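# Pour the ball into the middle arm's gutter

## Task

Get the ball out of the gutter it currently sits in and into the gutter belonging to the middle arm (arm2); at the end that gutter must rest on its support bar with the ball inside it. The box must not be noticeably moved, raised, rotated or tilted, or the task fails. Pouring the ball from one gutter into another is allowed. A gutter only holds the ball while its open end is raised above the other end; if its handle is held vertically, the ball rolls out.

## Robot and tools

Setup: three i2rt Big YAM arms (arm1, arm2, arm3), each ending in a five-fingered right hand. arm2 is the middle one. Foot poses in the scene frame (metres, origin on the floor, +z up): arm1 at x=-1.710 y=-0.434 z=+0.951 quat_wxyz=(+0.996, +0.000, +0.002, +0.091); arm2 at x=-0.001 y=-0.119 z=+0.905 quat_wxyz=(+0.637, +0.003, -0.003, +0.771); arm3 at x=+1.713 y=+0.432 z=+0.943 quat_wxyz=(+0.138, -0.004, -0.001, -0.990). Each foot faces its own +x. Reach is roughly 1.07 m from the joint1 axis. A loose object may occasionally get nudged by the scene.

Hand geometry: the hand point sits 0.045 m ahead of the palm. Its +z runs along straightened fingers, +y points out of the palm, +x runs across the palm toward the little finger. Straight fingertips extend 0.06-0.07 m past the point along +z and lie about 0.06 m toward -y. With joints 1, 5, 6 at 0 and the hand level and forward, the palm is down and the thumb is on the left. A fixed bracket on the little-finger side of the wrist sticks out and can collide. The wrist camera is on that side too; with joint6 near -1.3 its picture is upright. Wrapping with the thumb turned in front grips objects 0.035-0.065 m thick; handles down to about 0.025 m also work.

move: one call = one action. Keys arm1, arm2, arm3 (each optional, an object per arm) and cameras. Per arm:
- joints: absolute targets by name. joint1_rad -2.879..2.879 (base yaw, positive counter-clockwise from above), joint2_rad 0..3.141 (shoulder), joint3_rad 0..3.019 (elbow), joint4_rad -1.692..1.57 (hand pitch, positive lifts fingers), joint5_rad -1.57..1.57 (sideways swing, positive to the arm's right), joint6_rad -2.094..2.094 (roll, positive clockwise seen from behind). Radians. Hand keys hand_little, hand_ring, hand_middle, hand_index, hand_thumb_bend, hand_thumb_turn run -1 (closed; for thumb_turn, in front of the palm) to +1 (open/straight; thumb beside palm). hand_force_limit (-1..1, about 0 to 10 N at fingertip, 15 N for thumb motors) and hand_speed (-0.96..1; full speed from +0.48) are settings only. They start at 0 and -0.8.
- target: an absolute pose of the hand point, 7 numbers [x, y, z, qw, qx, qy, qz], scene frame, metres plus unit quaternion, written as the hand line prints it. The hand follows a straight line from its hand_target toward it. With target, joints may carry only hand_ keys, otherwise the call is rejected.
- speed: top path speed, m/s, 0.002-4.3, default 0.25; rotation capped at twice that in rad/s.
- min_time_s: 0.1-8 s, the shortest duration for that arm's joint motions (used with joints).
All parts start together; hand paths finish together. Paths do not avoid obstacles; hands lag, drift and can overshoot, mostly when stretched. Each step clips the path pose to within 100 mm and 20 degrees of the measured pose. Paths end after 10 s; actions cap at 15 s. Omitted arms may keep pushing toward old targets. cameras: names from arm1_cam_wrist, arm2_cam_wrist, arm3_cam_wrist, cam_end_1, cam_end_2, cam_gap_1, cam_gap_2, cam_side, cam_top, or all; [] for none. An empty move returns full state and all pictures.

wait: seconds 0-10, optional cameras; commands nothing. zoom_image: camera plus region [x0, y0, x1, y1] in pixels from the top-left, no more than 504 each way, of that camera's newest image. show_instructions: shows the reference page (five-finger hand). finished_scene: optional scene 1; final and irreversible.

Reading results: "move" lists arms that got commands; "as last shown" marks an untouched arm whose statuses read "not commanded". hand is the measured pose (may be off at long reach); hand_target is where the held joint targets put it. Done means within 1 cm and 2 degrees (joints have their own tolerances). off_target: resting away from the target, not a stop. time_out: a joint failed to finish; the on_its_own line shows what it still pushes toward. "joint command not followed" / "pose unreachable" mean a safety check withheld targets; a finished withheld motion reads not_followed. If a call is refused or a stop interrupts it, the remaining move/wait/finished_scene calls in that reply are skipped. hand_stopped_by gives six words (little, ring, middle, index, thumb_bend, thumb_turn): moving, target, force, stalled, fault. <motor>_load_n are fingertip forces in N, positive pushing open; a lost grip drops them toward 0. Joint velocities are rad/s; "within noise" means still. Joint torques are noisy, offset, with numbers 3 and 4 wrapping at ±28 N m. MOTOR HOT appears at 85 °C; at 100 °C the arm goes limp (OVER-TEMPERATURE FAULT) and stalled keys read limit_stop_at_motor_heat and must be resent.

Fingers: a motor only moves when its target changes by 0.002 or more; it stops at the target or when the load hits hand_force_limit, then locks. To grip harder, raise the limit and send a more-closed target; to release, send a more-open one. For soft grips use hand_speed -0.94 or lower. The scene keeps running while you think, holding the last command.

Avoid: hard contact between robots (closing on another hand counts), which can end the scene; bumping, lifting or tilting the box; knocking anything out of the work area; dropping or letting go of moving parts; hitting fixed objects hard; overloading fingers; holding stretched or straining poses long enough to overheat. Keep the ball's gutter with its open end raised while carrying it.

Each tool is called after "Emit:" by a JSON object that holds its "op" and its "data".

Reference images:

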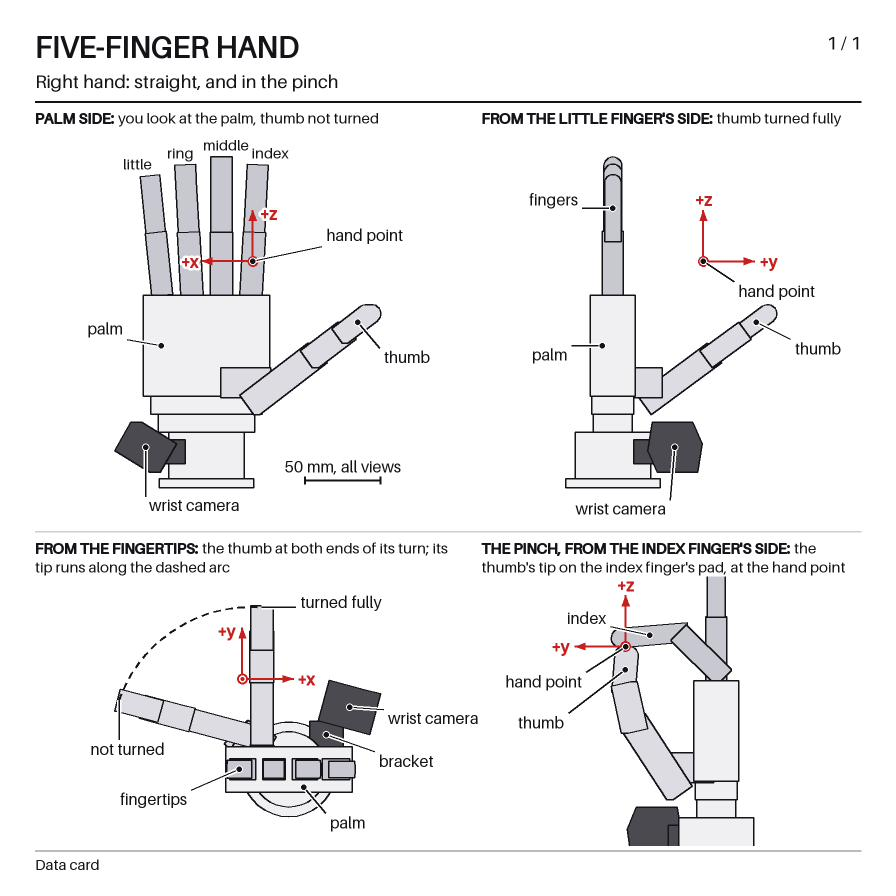

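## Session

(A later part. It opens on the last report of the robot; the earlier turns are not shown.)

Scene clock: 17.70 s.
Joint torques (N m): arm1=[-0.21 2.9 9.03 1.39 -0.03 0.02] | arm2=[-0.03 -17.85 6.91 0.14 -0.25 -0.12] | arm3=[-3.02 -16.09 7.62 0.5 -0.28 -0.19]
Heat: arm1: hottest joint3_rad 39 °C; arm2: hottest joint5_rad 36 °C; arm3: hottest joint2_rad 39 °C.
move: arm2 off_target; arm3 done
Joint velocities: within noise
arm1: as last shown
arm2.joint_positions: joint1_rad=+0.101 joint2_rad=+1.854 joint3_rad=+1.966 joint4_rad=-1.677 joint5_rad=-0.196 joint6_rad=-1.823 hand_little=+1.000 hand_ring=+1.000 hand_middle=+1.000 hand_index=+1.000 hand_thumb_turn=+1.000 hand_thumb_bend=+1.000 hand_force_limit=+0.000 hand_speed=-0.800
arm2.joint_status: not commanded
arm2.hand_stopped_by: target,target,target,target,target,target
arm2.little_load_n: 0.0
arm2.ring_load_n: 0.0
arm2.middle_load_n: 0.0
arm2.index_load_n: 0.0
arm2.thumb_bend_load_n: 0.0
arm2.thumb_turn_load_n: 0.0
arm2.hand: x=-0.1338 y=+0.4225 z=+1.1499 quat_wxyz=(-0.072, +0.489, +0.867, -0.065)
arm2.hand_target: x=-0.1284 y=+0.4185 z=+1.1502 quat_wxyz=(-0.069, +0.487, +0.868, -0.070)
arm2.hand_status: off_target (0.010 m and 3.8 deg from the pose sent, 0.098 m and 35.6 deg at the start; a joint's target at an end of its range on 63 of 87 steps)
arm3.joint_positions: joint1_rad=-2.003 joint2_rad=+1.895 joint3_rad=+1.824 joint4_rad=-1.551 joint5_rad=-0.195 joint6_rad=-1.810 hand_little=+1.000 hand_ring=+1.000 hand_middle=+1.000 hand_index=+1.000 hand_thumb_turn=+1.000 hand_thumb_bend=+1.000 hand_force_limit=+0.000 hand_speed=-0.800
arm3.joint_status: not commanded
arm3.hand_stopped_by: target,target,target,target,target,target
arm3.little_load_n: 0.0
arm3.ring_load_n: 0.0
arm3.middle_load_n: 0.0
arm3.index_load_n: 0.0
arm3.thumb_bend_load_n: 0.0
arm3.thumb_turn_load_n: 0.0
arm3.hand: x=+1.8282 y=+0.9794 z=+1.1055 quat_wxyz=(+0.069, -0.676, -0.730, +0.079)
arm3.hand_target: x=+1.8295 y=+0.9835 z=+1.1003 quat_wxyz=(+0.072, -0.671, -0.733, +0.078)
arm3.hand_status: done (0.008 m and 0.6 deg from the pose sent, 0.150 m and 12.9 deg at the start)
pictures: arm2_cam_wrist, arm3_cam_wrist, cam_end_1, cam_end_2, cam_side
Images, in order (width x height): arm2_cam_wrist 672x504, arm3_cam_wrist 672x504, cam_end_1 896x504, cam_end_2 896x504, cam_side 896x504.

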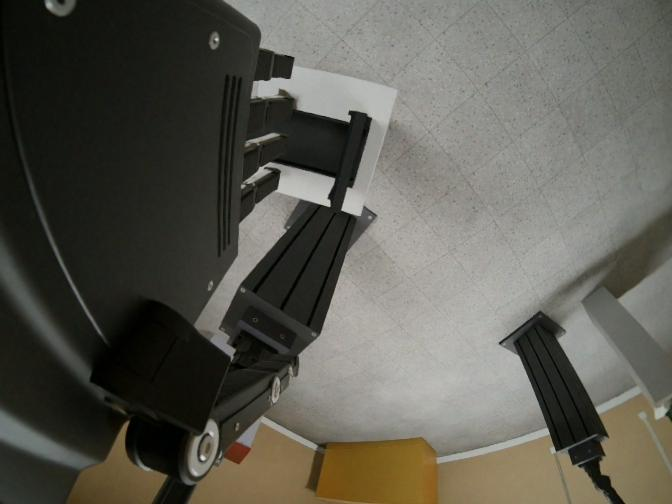

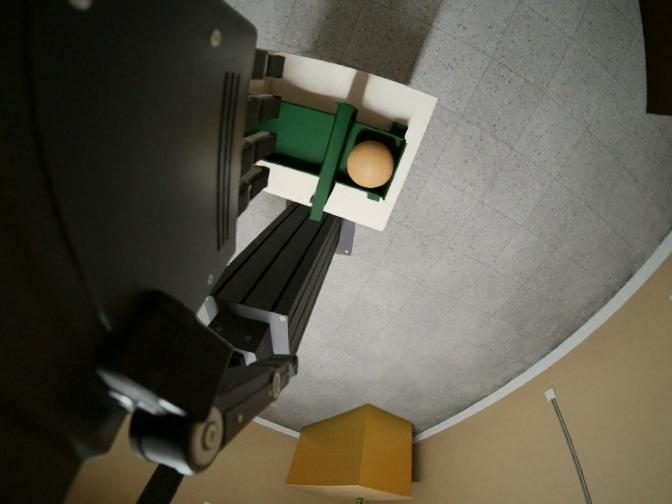

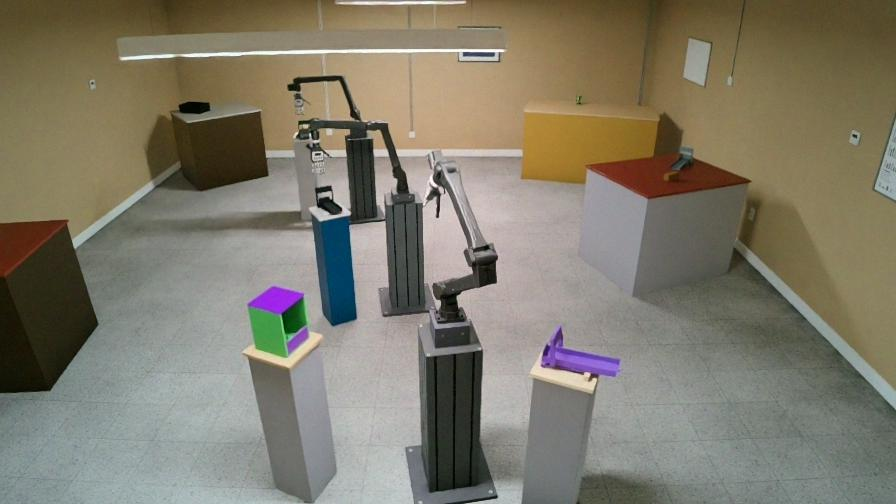

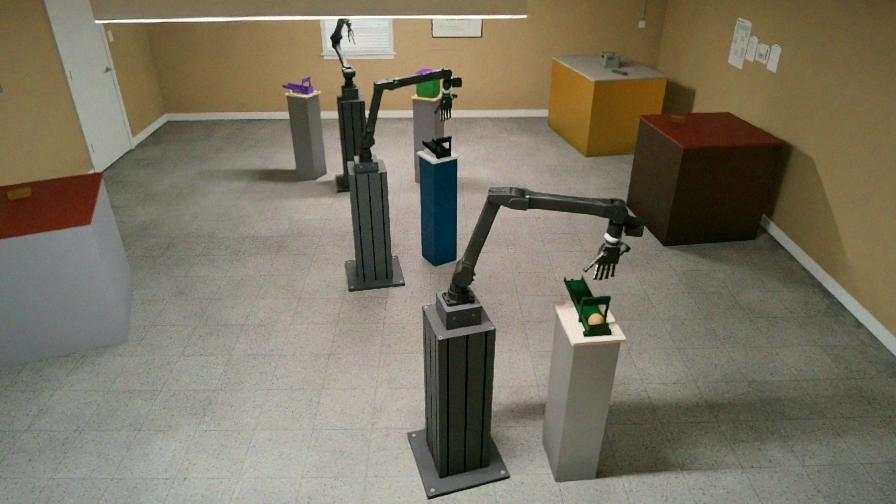

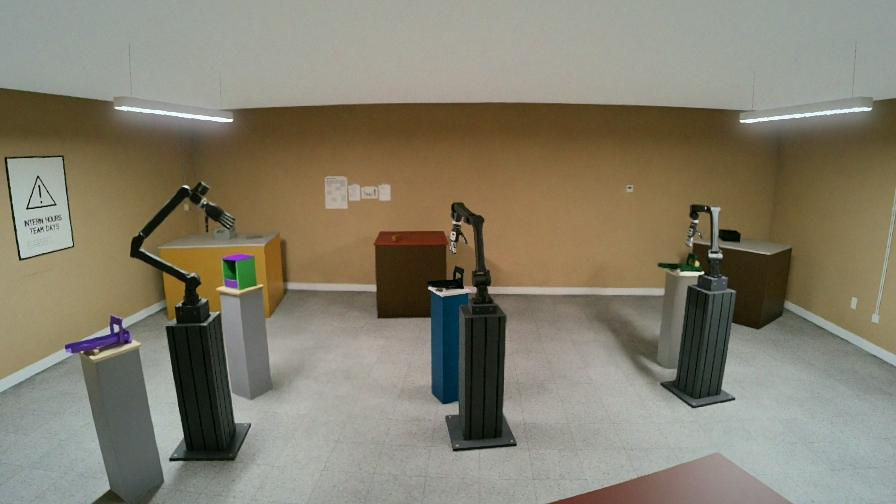

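Emit:
{"op": "zoom_image", "data": {"camera": "arm3_cam_wrist", "region": [220, 40, 450, 240]}}

Emit:
{"op": "zoom_image", "data": {"camera": "arm2_cam_wrist", "region": [230, 50, 410, 230]}}

Emit:
{"op": "zoom_image", "data": {"camera": "cam_side", "region": [410, 200, 510, 300]}}

Emit:
{"op": "zoom_image", "data": {"camera": "cam_side", "region": [640, 200, 740, 290]}}

Emit:
{"op": "zoom_image", "data": {"camera": "cam_end_2", "region": [540, 230, 660, 350]}}

Emit:
{"op": "zoom_image", "data": {"camera": "cam_end_1", "region": [280, 120, 370, 230]}}

Scaled by 2.191 from the camera's image (finer frame: 960x720).

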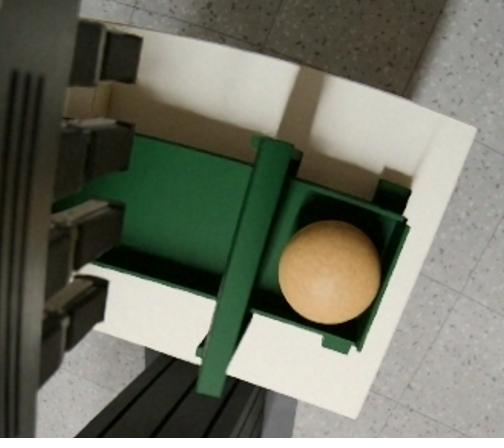

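Scaled by 2.800 from the camera's image (finer frame: 960x720).

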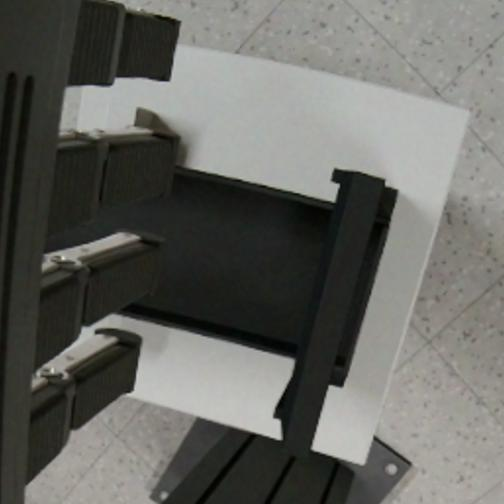

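Scaled by 5.040 from the camera's image (finer frame: 1280x720).

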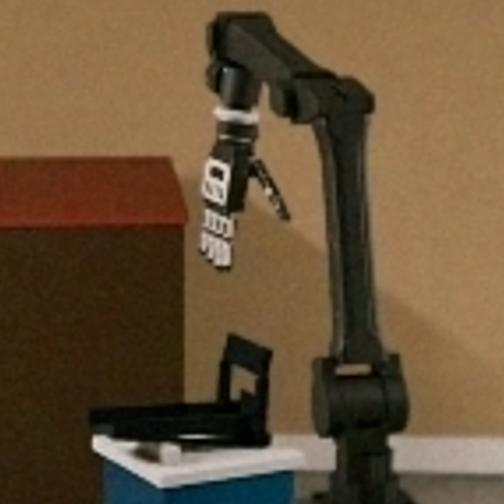

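Scaled by 5.040 from the camera's image (finer frame: 1280x720).

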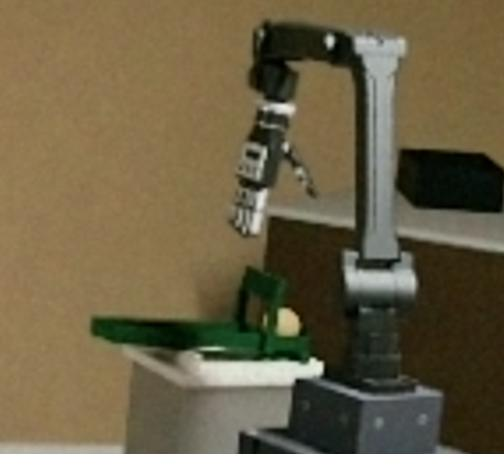

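Scaled by 4.200 from the camera's image (finer frame: 1280x720).

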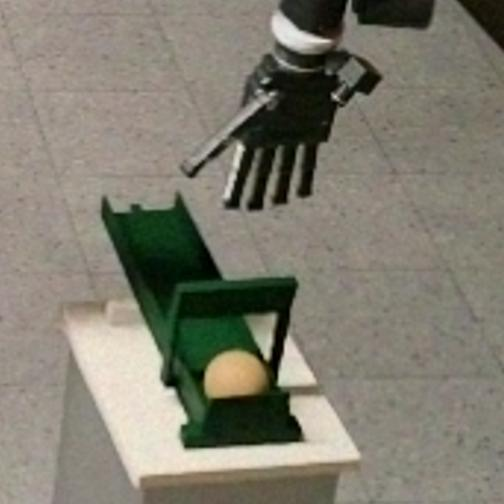

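Scaled by 4.582 from the camera's image (finer frame: 1280x720).

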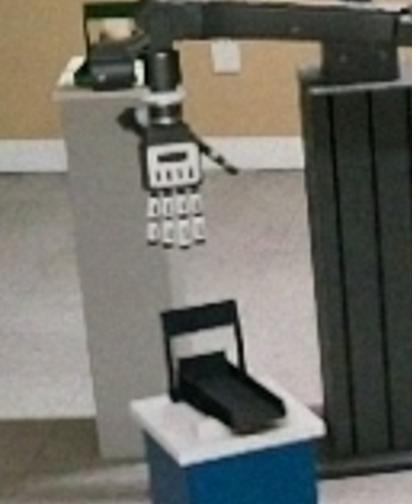

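Emit:
{"op": "move", "data": {"arm2": {"target": [-0.147, 0.40, 1.035, -0.0515, 0.4897, 0.8655, -0.0909], "speed": 0.1}, "arm3": {"target": [1.805, 0.960, 1.03, -0.0706, 0.6718, 0.7332, -0.077], "speed": 0.1}, "cameras": ["arm2_cam_wrist", "arm3_cam_wrist", "cam_side", "cam_end_2", "cam_end_1"]}}

Emit:
{"op": "zoom_image", "data": {"camera": "arm3_cam_wrist", "region": [200, 20, 500, 320]}}

Emit:
{"op": "zoom_image", "data": {"camera": "arm2_cam_wrist", "region": [200, 20, 500, 320]}}

Emit:
{"op": "zoom_image", "data": {"camera": "cam_side", "region": [410, 200, 510, 300]}}

Emit:
{"op": "zoom_image", "data": {"camera": "cam_side", "region": [640, 200, 740, 290]}}

Emit:
{"op": "zoom_image", "data": {"camera": "cam_end_2", "region": [540, 230, 660, 350]}}

Emit:
{"op": "zoom_image", "data": {"camera": "cam_end_1", "region": [280, 120, 370, 230]}}

Scene clock: 20.87 s.
Joint torques (N m): arm1=[-0.38 2.96 9.02 1.43 -0.01 0.02] | arm2=[1.03 -15.62 6.89 1.05 -0.28 0.15] | arm3=[-2.43 -17.73 7.35 0.43 -0.22 0.02]
Heat: arm1: hottest joint3_rad 39 °C; arm2: hottest joint5_rad 36 °C; arm3: hottest joint2_rad 39 °C.
move: arm2 off_target; arm3 done
Joint velocities: within noise
arm1: as last shown
arm2.joint_positions: joint1_rad=+0.118 joint2_rad=+1.844 joint3_rad=+1.678 joint4_rad=-1.449 joint5_rad=-0.202 joint6_rad=-1.809 hand_little=+1.000 hand_ring=+1.000 hand_middle=+1.000 hand_index=+1.000 hand_thumb_turn=+1.000 hand_thumb_bend=+1.000 hand_force_limit=+0.000 hand_speed=-0.800
arm2.joint_status: not commanded
arm2.hand_stopped_by: target,target,target,target,target,target
arm2.little_load_n: 0.0
arm2.ring_load_n: 0.0
arm2.middle_load_n: 0.0
arm2.index_load_n: 0.0
arm2.thumb_bend_load_n: 0.0
arm2.thumb_turn_load_n: 0.0
arm2.hand: x=-0.1380 y=+0.4005 z=+1.0467 quat_wxyz=(-0.055, +0.490, +0.866, -0.085)
arm2.hand_target: x=-0.1435 y=+0.3990 z=+1.0348 quat_wxyz=(-0.051, +0.492, +0.864, -0.091)
arm2.hand_status: off_target (0.015 m and 0.8 deg from the pose sent, 0.118 m and 3.8 deg at the start)
arm3.joint_positions: joint1_rad=-1.974 joint2_rad=+1.884 joint3_rad=+1.582 joint4_rad=-1.338 joint5_rad=-0.195 joint6_rad=-1.797 hand_little=+1.000 hand_ring=+1.000 hand_middle=+1.000 hand_index=+1.000 hand_thumb_turn=+1.000 hand_thumb_bend=+1.000 hand_force_limit=+0.000 hand_speed=-0.800
arm3.joint_status: not commanded
arm3.hand_stopped_by: target,target,target,target,target,target
arm3.little_load_n: 0.0
arm3.ring_load_n: 0.0
arm3.middle_load_n: 0.0
arm3.index_load_n: 0.0
arm3.thumb_bend_load_n: 0.5
arm3.thumb_turn_load_n: 0.0
arm3.hand: x=+1.8081 y=+0.9565 z=+1.0217 quat_wxyz=(+0.062, -0.670, -0.735, +0.088)
arm3.hand_target: x=+1.8047 y=+0.9594 z=+1.0302 quat_wxyz=(+0.071, -0.672, -0.733, +0.077)
arm3.hand_status: done (0.010 m and 1.6 deg from the pose sent, 0.081 m and 0.6 deg at the start)
pictures: arm2_cam_wrist, arm3_cam_wrist, cam_end_1, cam_end_2, cam_side
Images, in order (width x height): arm2_cam_wrist 672x504, arm3_cam_wrist 672x504, cam_end_1 896x504, cam_end_2 896x504, cam_side 896x504.

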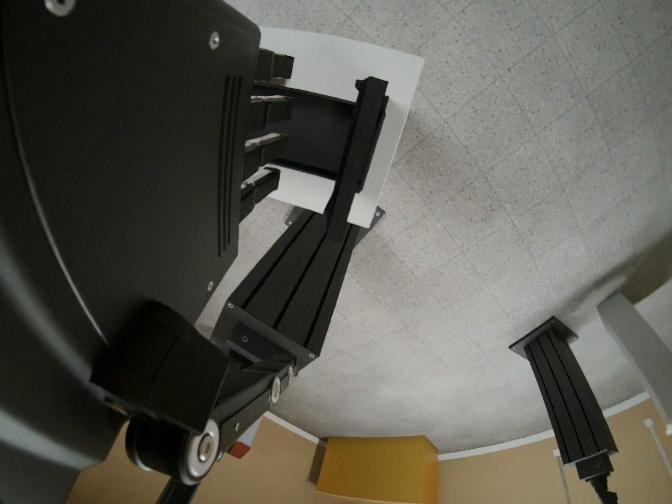

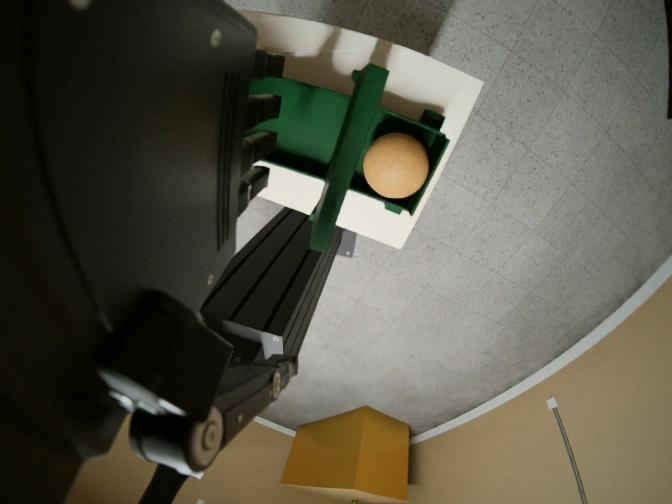

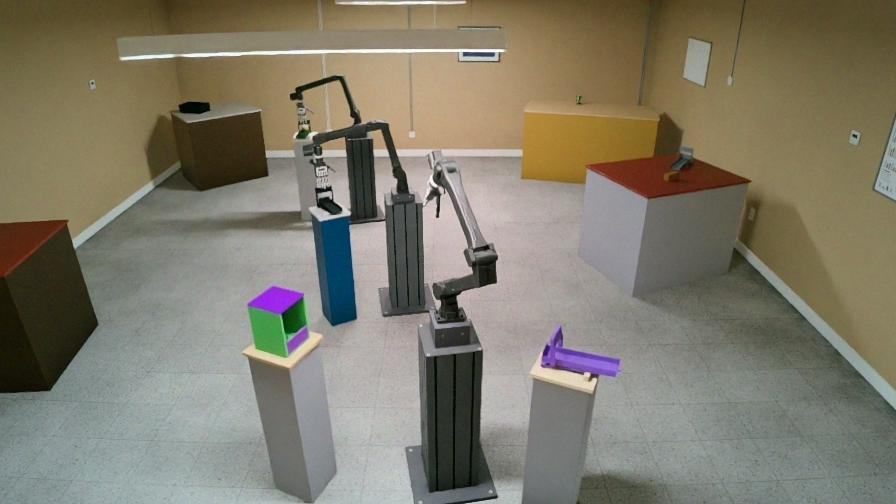

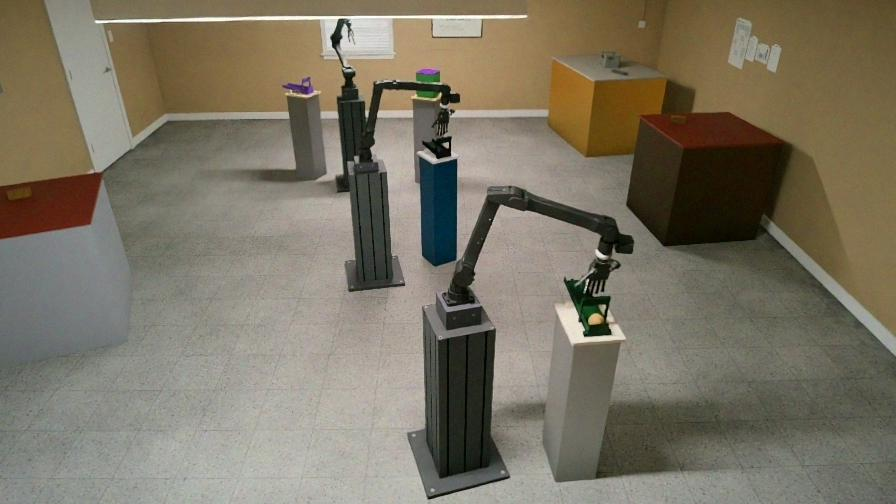

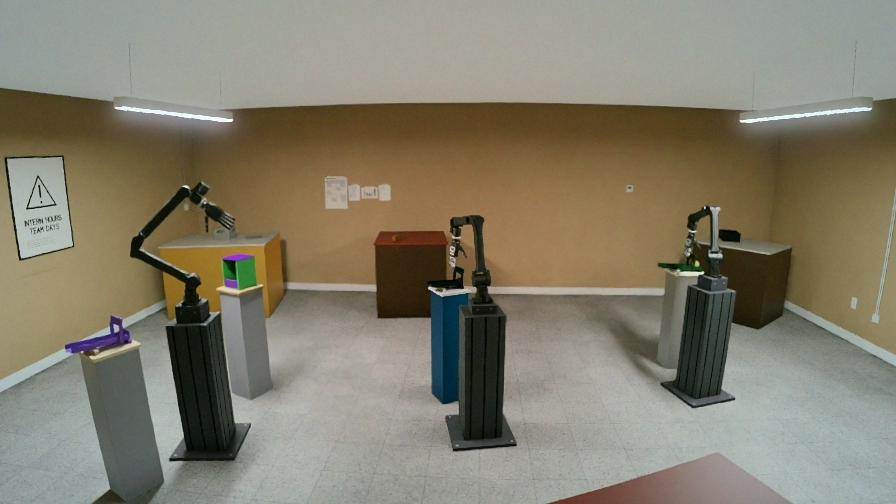

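Scaled by 1.680 from the camera's image (finer frame: 960x720).

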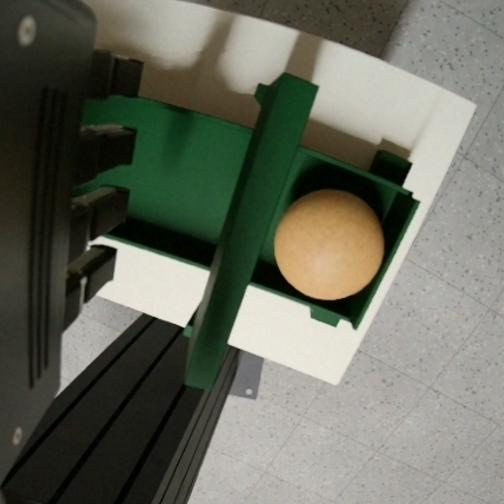

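Scaled by 1.680 from the camera's image (finer frame: 960x720).

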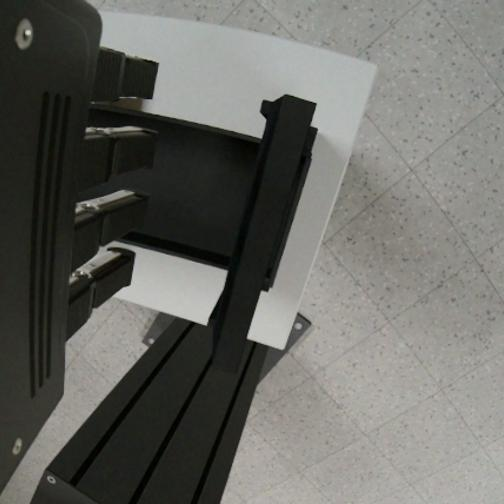

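Scaled by 5.040 from the camera's image (finer frame: 1280x720).

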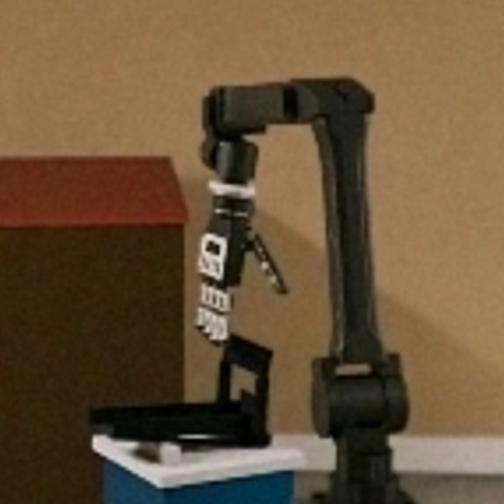

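Scaled by 5.040 from the camera's image (finer frame: 1280x720).

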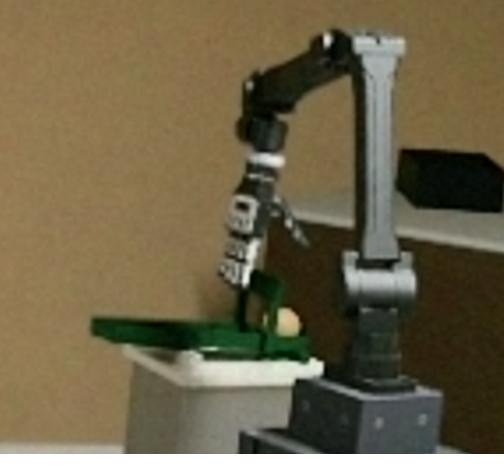

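Scaled by 4.200 from the camera's image (finer frame: 1280x720).

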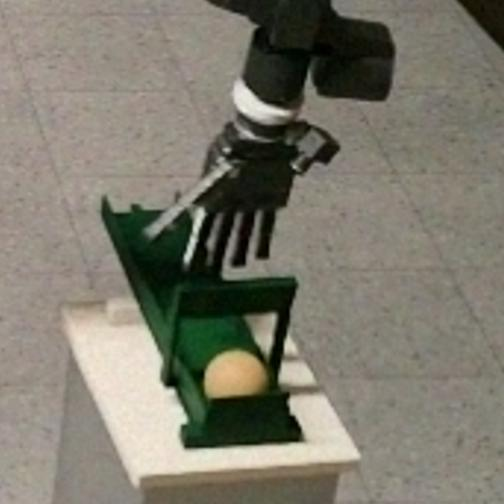

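Scaled by 4.582 from the camera's image (finer frame: 1280x720).

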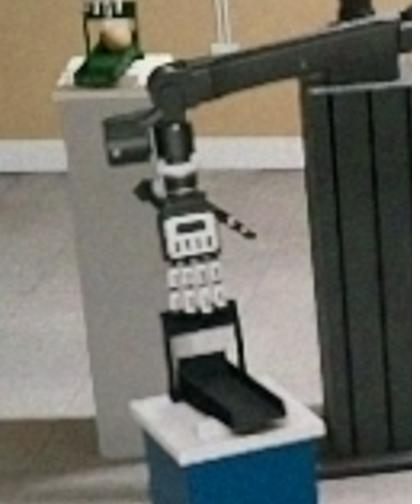

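Emit:
{"op": "move", "data": {"arm2": {"target": [-0.157, 0.381, 1.0, -0.0515, 0.4897, 0.8655, -0.0909], "speed": 0.06}, "arm3": {"target": [1.792, 0.960, 0.975, -0.0706, 0.6718, 0.7332, -0.077], "speed": 0.06}, "cameras": ["arm2_cam_wrist", "arm3_cam_wrist", "cam_side", "cam_end_2", "cam_end_1"]}}

Emit:
{"op": "zoom_image", "data": {"camera": "arm3_cam_wrist", "region": [200, 20, 500, 320]}}

Emit:
{"op": "zoom_image", "data": {"camera": "arm2_cam_wrist", "region": [200, 20, 500, 320]}}

Emit:
{"op": "zoom_image", "data": {"camera": "cam_side", "region": [410, 200, 510, 300]}}

Emit:
{"op": "zoom_image", "data": {"camera": "cam_side", "region": [640, 200, 740, 290]}}

Emit:
{"op": "zoom_image", "data": {"camera": "cam_end_2", "region": [540, 230, 660, 350]}}

Emit:
{"op": "zoom_image", "data": {"camera": "cam_end_1", "region": [280, 120, 370, 230]}}

Scene clock: 24.43 s.
Joint torques (N m): arm1=[-0.38 2.9 8.96 1.37 -0.01 0.01] | arm2=[1.14 -16.67 6.71 1.02 -0.28 0.13] | arm3=[-2.32 -15.68 7.02 0.57 -0.25 0.04]
Heat: arm1: hottest joint3_rad 40 °C; arm2: hottest joint5_rad 36 °C; arm3: hottest joint2_rad 40 °C.
move: arm2 done; arm3 done
Joint velocities: within noise
arm1: as last shown
arm2.joint_positions: joint1_rad=+0.148 joint2_rad=+1.844 joint3_rad=+1.563 joint4_rad=-1.341 joint5_rad=-0.203 joint6_rad=-1.780 hand_little=+1.000 hand_ring=+1.000 hand_middle=+1.000 hand_index=+1.000 hand_thumb_turn=+1.000 hand_thumb_bend=+1.000 hand_force_limit=+0.000 hand_speed=-0.800
arm2.joint_status: not commanded
arm2.hand_stopped_by: target,target,target,target,target,target
arm2.little_load_n: 0.0
arm2.ring_load_n: 0.0
arm2.middle_load_n: 0.0
arm2.index_load_n: 0.0
arm2.thumb_bend_load_n: 0.0
arm2.thumb_turn_load_n: 0.0
arm2.hand: x=-0.1501 y=+0.3832 z=+1.0041 quat_wxyz=(-0.050, +0.489, +0.866, -0.089)
arm2.hand_target: x=-0.1551 y=+0.3806 z=+1.0001 quat_wxyz=(-0.051, +0.491, +0.865, -0.091)
arm2.hand_status: done (0.008 m and 0.3 deg from the pose sent, 0.054 m and 0.8 deg at the start)
arm3.joint_positions: joint1_rad=-1.953 joint2_rad=+1.902 joint3_rad=+1.498 joint4_rad=-1.204 joint5_rad=-0.195 joint6_rad=-1.775 hand_little=+1.000 hand_ring=+1.000 hand_middle=+1.000 hand_index=+1.000 hand_thumb_turn=+1.000 hand_thumb_bend=+1.000 hand_force_limit=+0.000 hand_speed=-0.800
arm3.joint_status: not commanded
arm3.hand_stopped_by: target,target,target,target,target,target
arm3.little_load_n: 0.0
arm3.ring_load_n: 0.0
arm3.middle_load_n: 0.0
arm3.index_load_n: 0.0
arm3.thumb_bend_load_n: 0.0
arm3.thumb_turn_load_n: 0.0
arm3.hand: x=+1.7961 y=+0.9582 z=+0.9807 quat_wxyz=(+0.069, -0.669, -0.736, +0.076)
arm3.hand_target: x=+1.7920 y=+0.9595 z=+0.9749 quat_wxyz=(+0.070, -0.672, -0.733, +0.077)
arm3.hand_status: done (0.007 m and 0.4 deg from the pose sent, 0.049 m and 1.6 deg at the start)
pictures: arm2_cam_wrist, arm3_cam_wrist, cam_end_1, cam_end_2, cam_side
Images, in order (width x height): arm2_cam_wrist 672x504, arm3_cam_wrist 672x504, cam_end_1 896x504, cam_end_2 896x504, cam_side 896x504.

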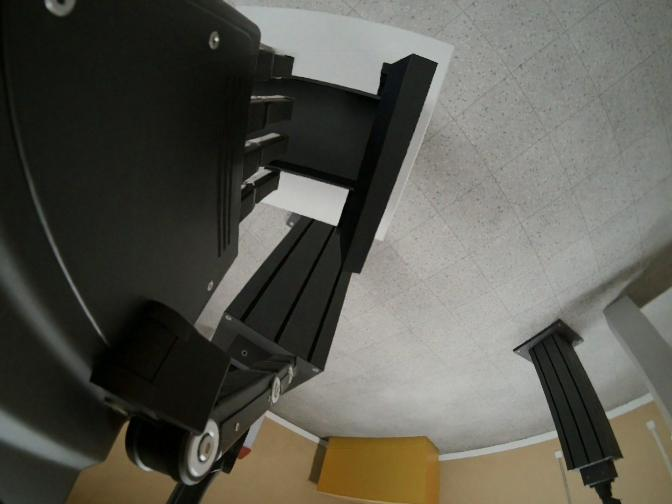

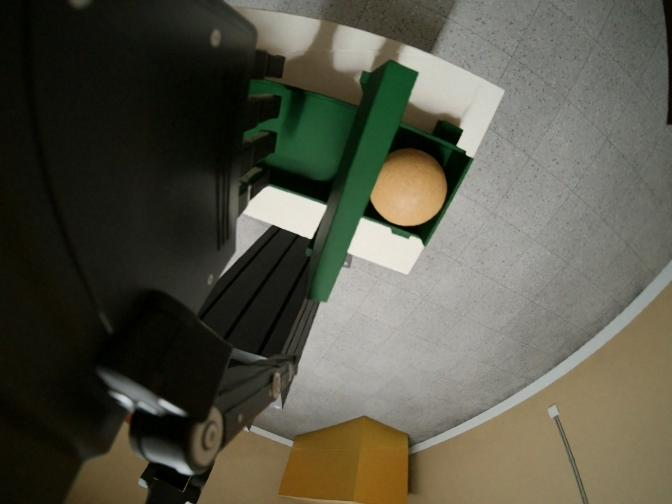

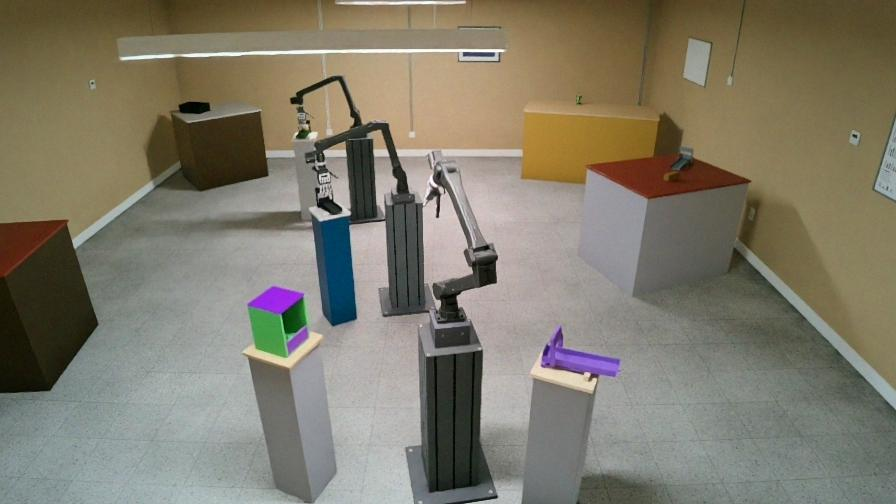

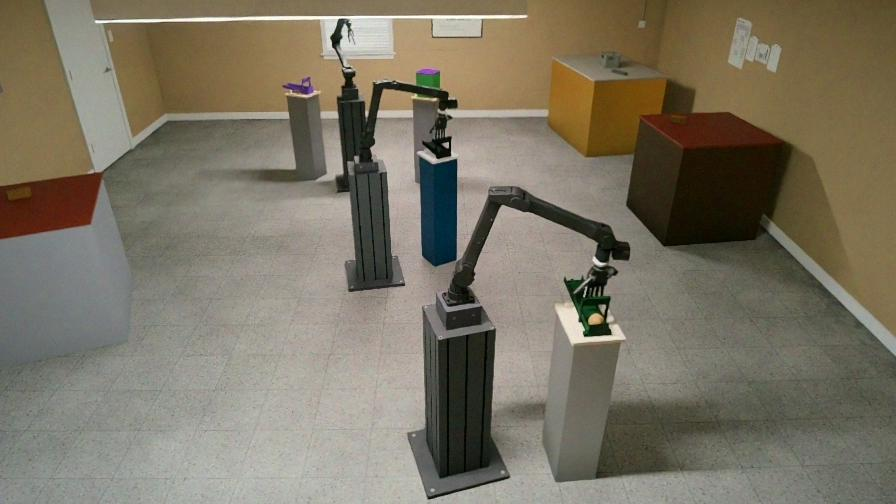

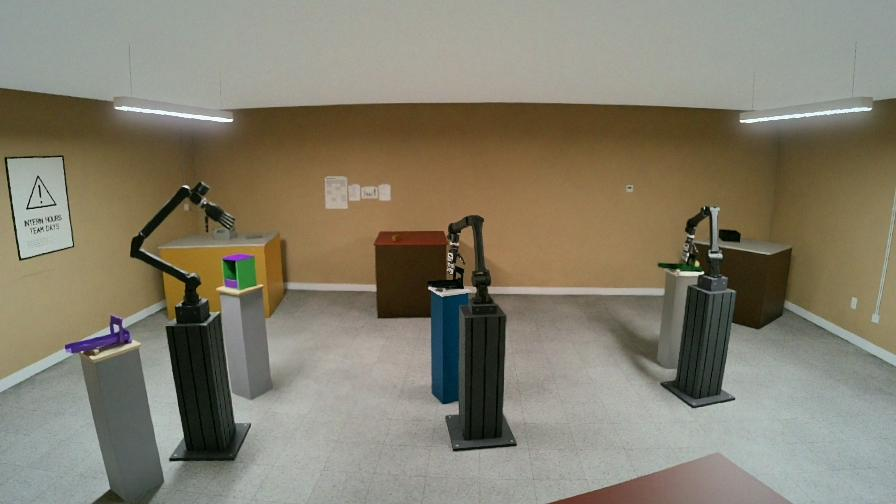

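Scaled by 1.680 from the camera's image (finer frame: 960x720).

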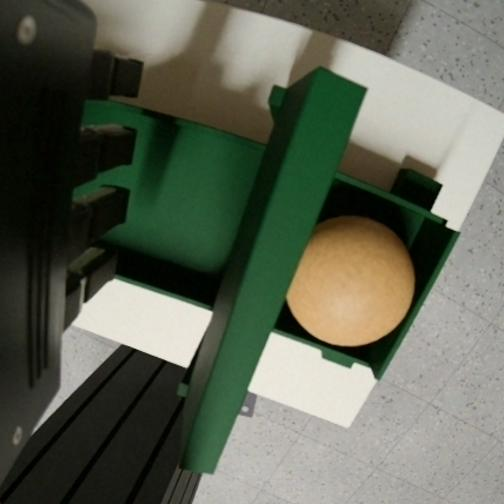

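Scaled by 1.680 from the camera's image (finer frame: 960x720).

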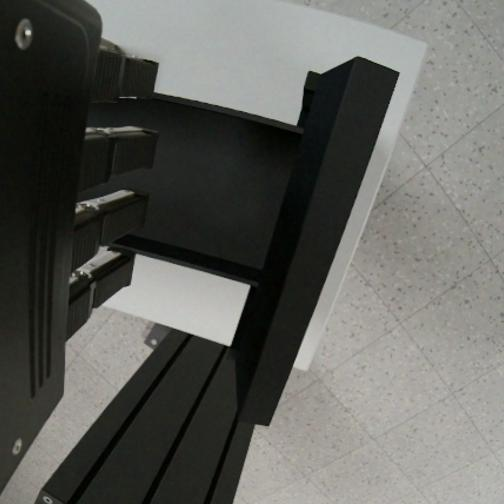

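Scaled by 5.040 from the camera's image (finer frame: 1280x720).

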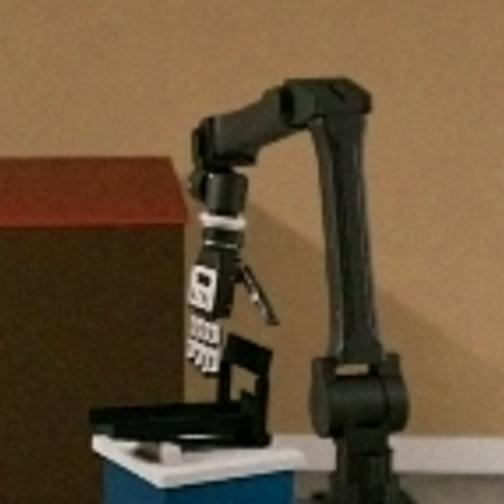

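Scaled by 5.040 from the camera's image (finer frame: 1280x720).

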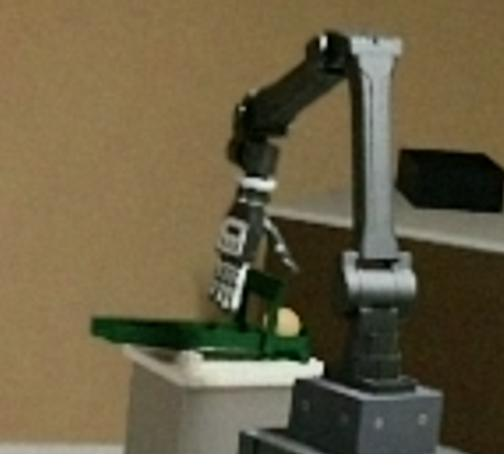

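Scaled by 4.200 from the camera's image (finer frame: 1280x720).

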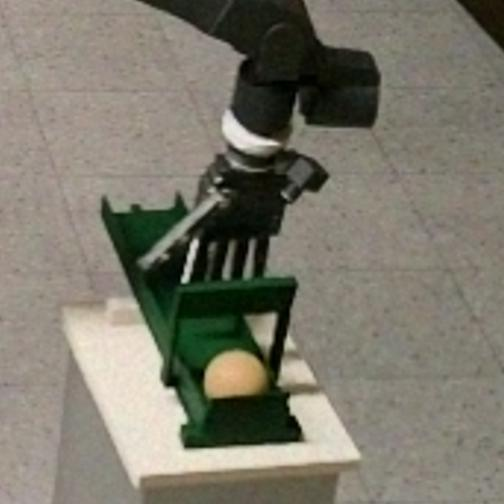

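Scaled by 4.582 from the camera's image (finer frame: 1280x720).

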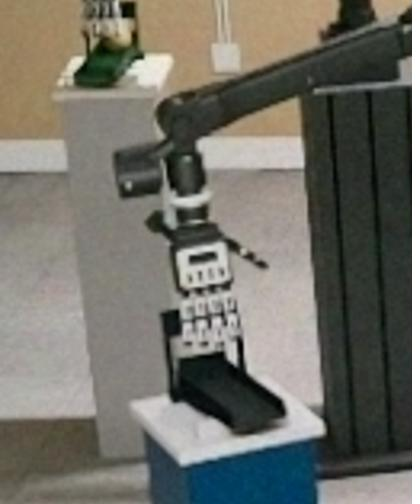

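Emit:
{"op": "zoom_image", "data": {"camera": "cam_side", "region": [55, 305, 155, 375]}}

Emit:
{"op": "zoom_image", "data": {"camera": "cam_end_1", "region": [525, 315, 635, 395]}}

Scaled by 5.040 from the camera's image (finer frame: 1280x720).

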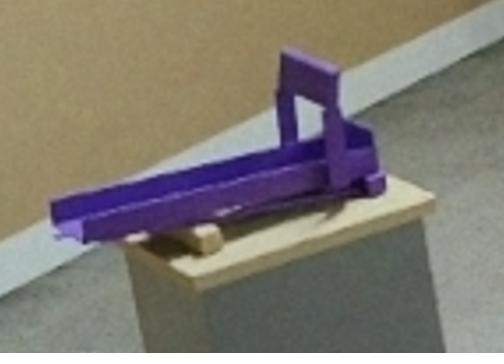

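Scaled by 4.582 from the camera's image (finer frame: 1280x720).

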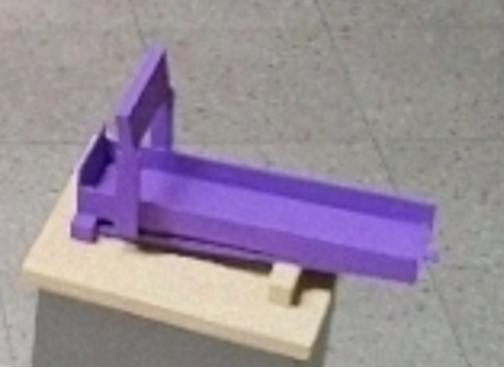

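Emit:
{"op": "zoom_image", "data": {"camera": "arm3_cam_wrist", "region": [290, 40, 430, 180]}}

Emit:
{"op": "zoom_image", "data": {"camera": "arm3_cam_wrist", "region": [290, 170, 430, 310]}}

Emit:
{"op": "zoom_image", "data": {"camera": "cam_end_1", "region": [540, 320, 580, 360]}}

Scaled by 3.600 from the camera's image (finer frame: 960x720).

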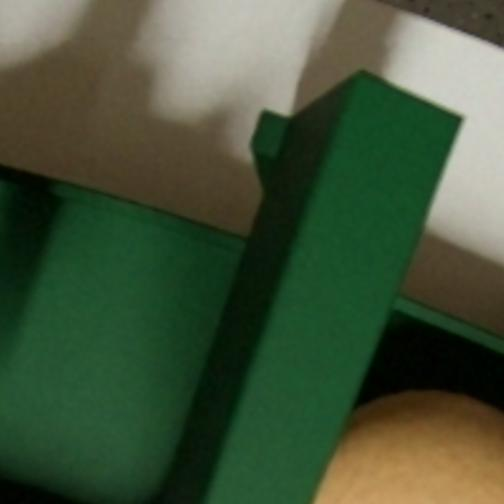

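Scaled by 3.600 from the camera's image (finer frame: 960x720).

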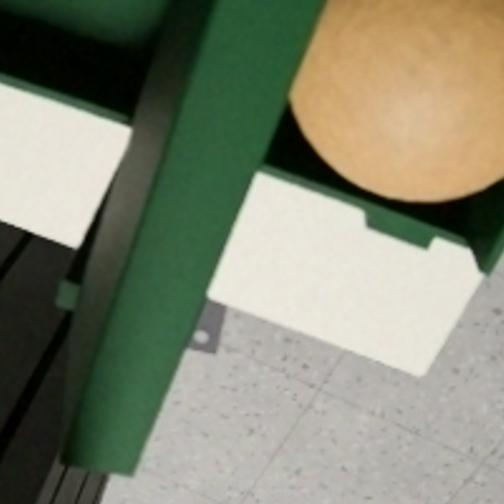

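Scaled by 12.600 from the camera's image (finer frame: 1280x720).

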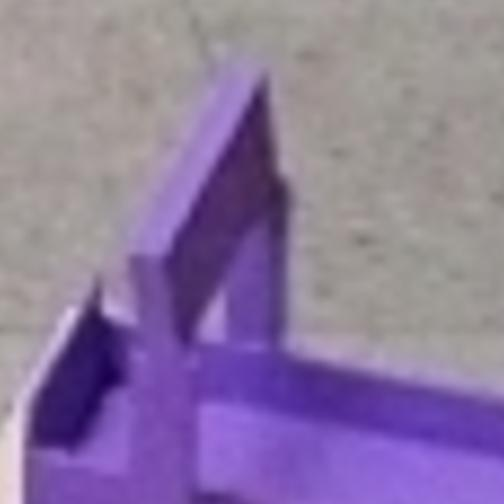

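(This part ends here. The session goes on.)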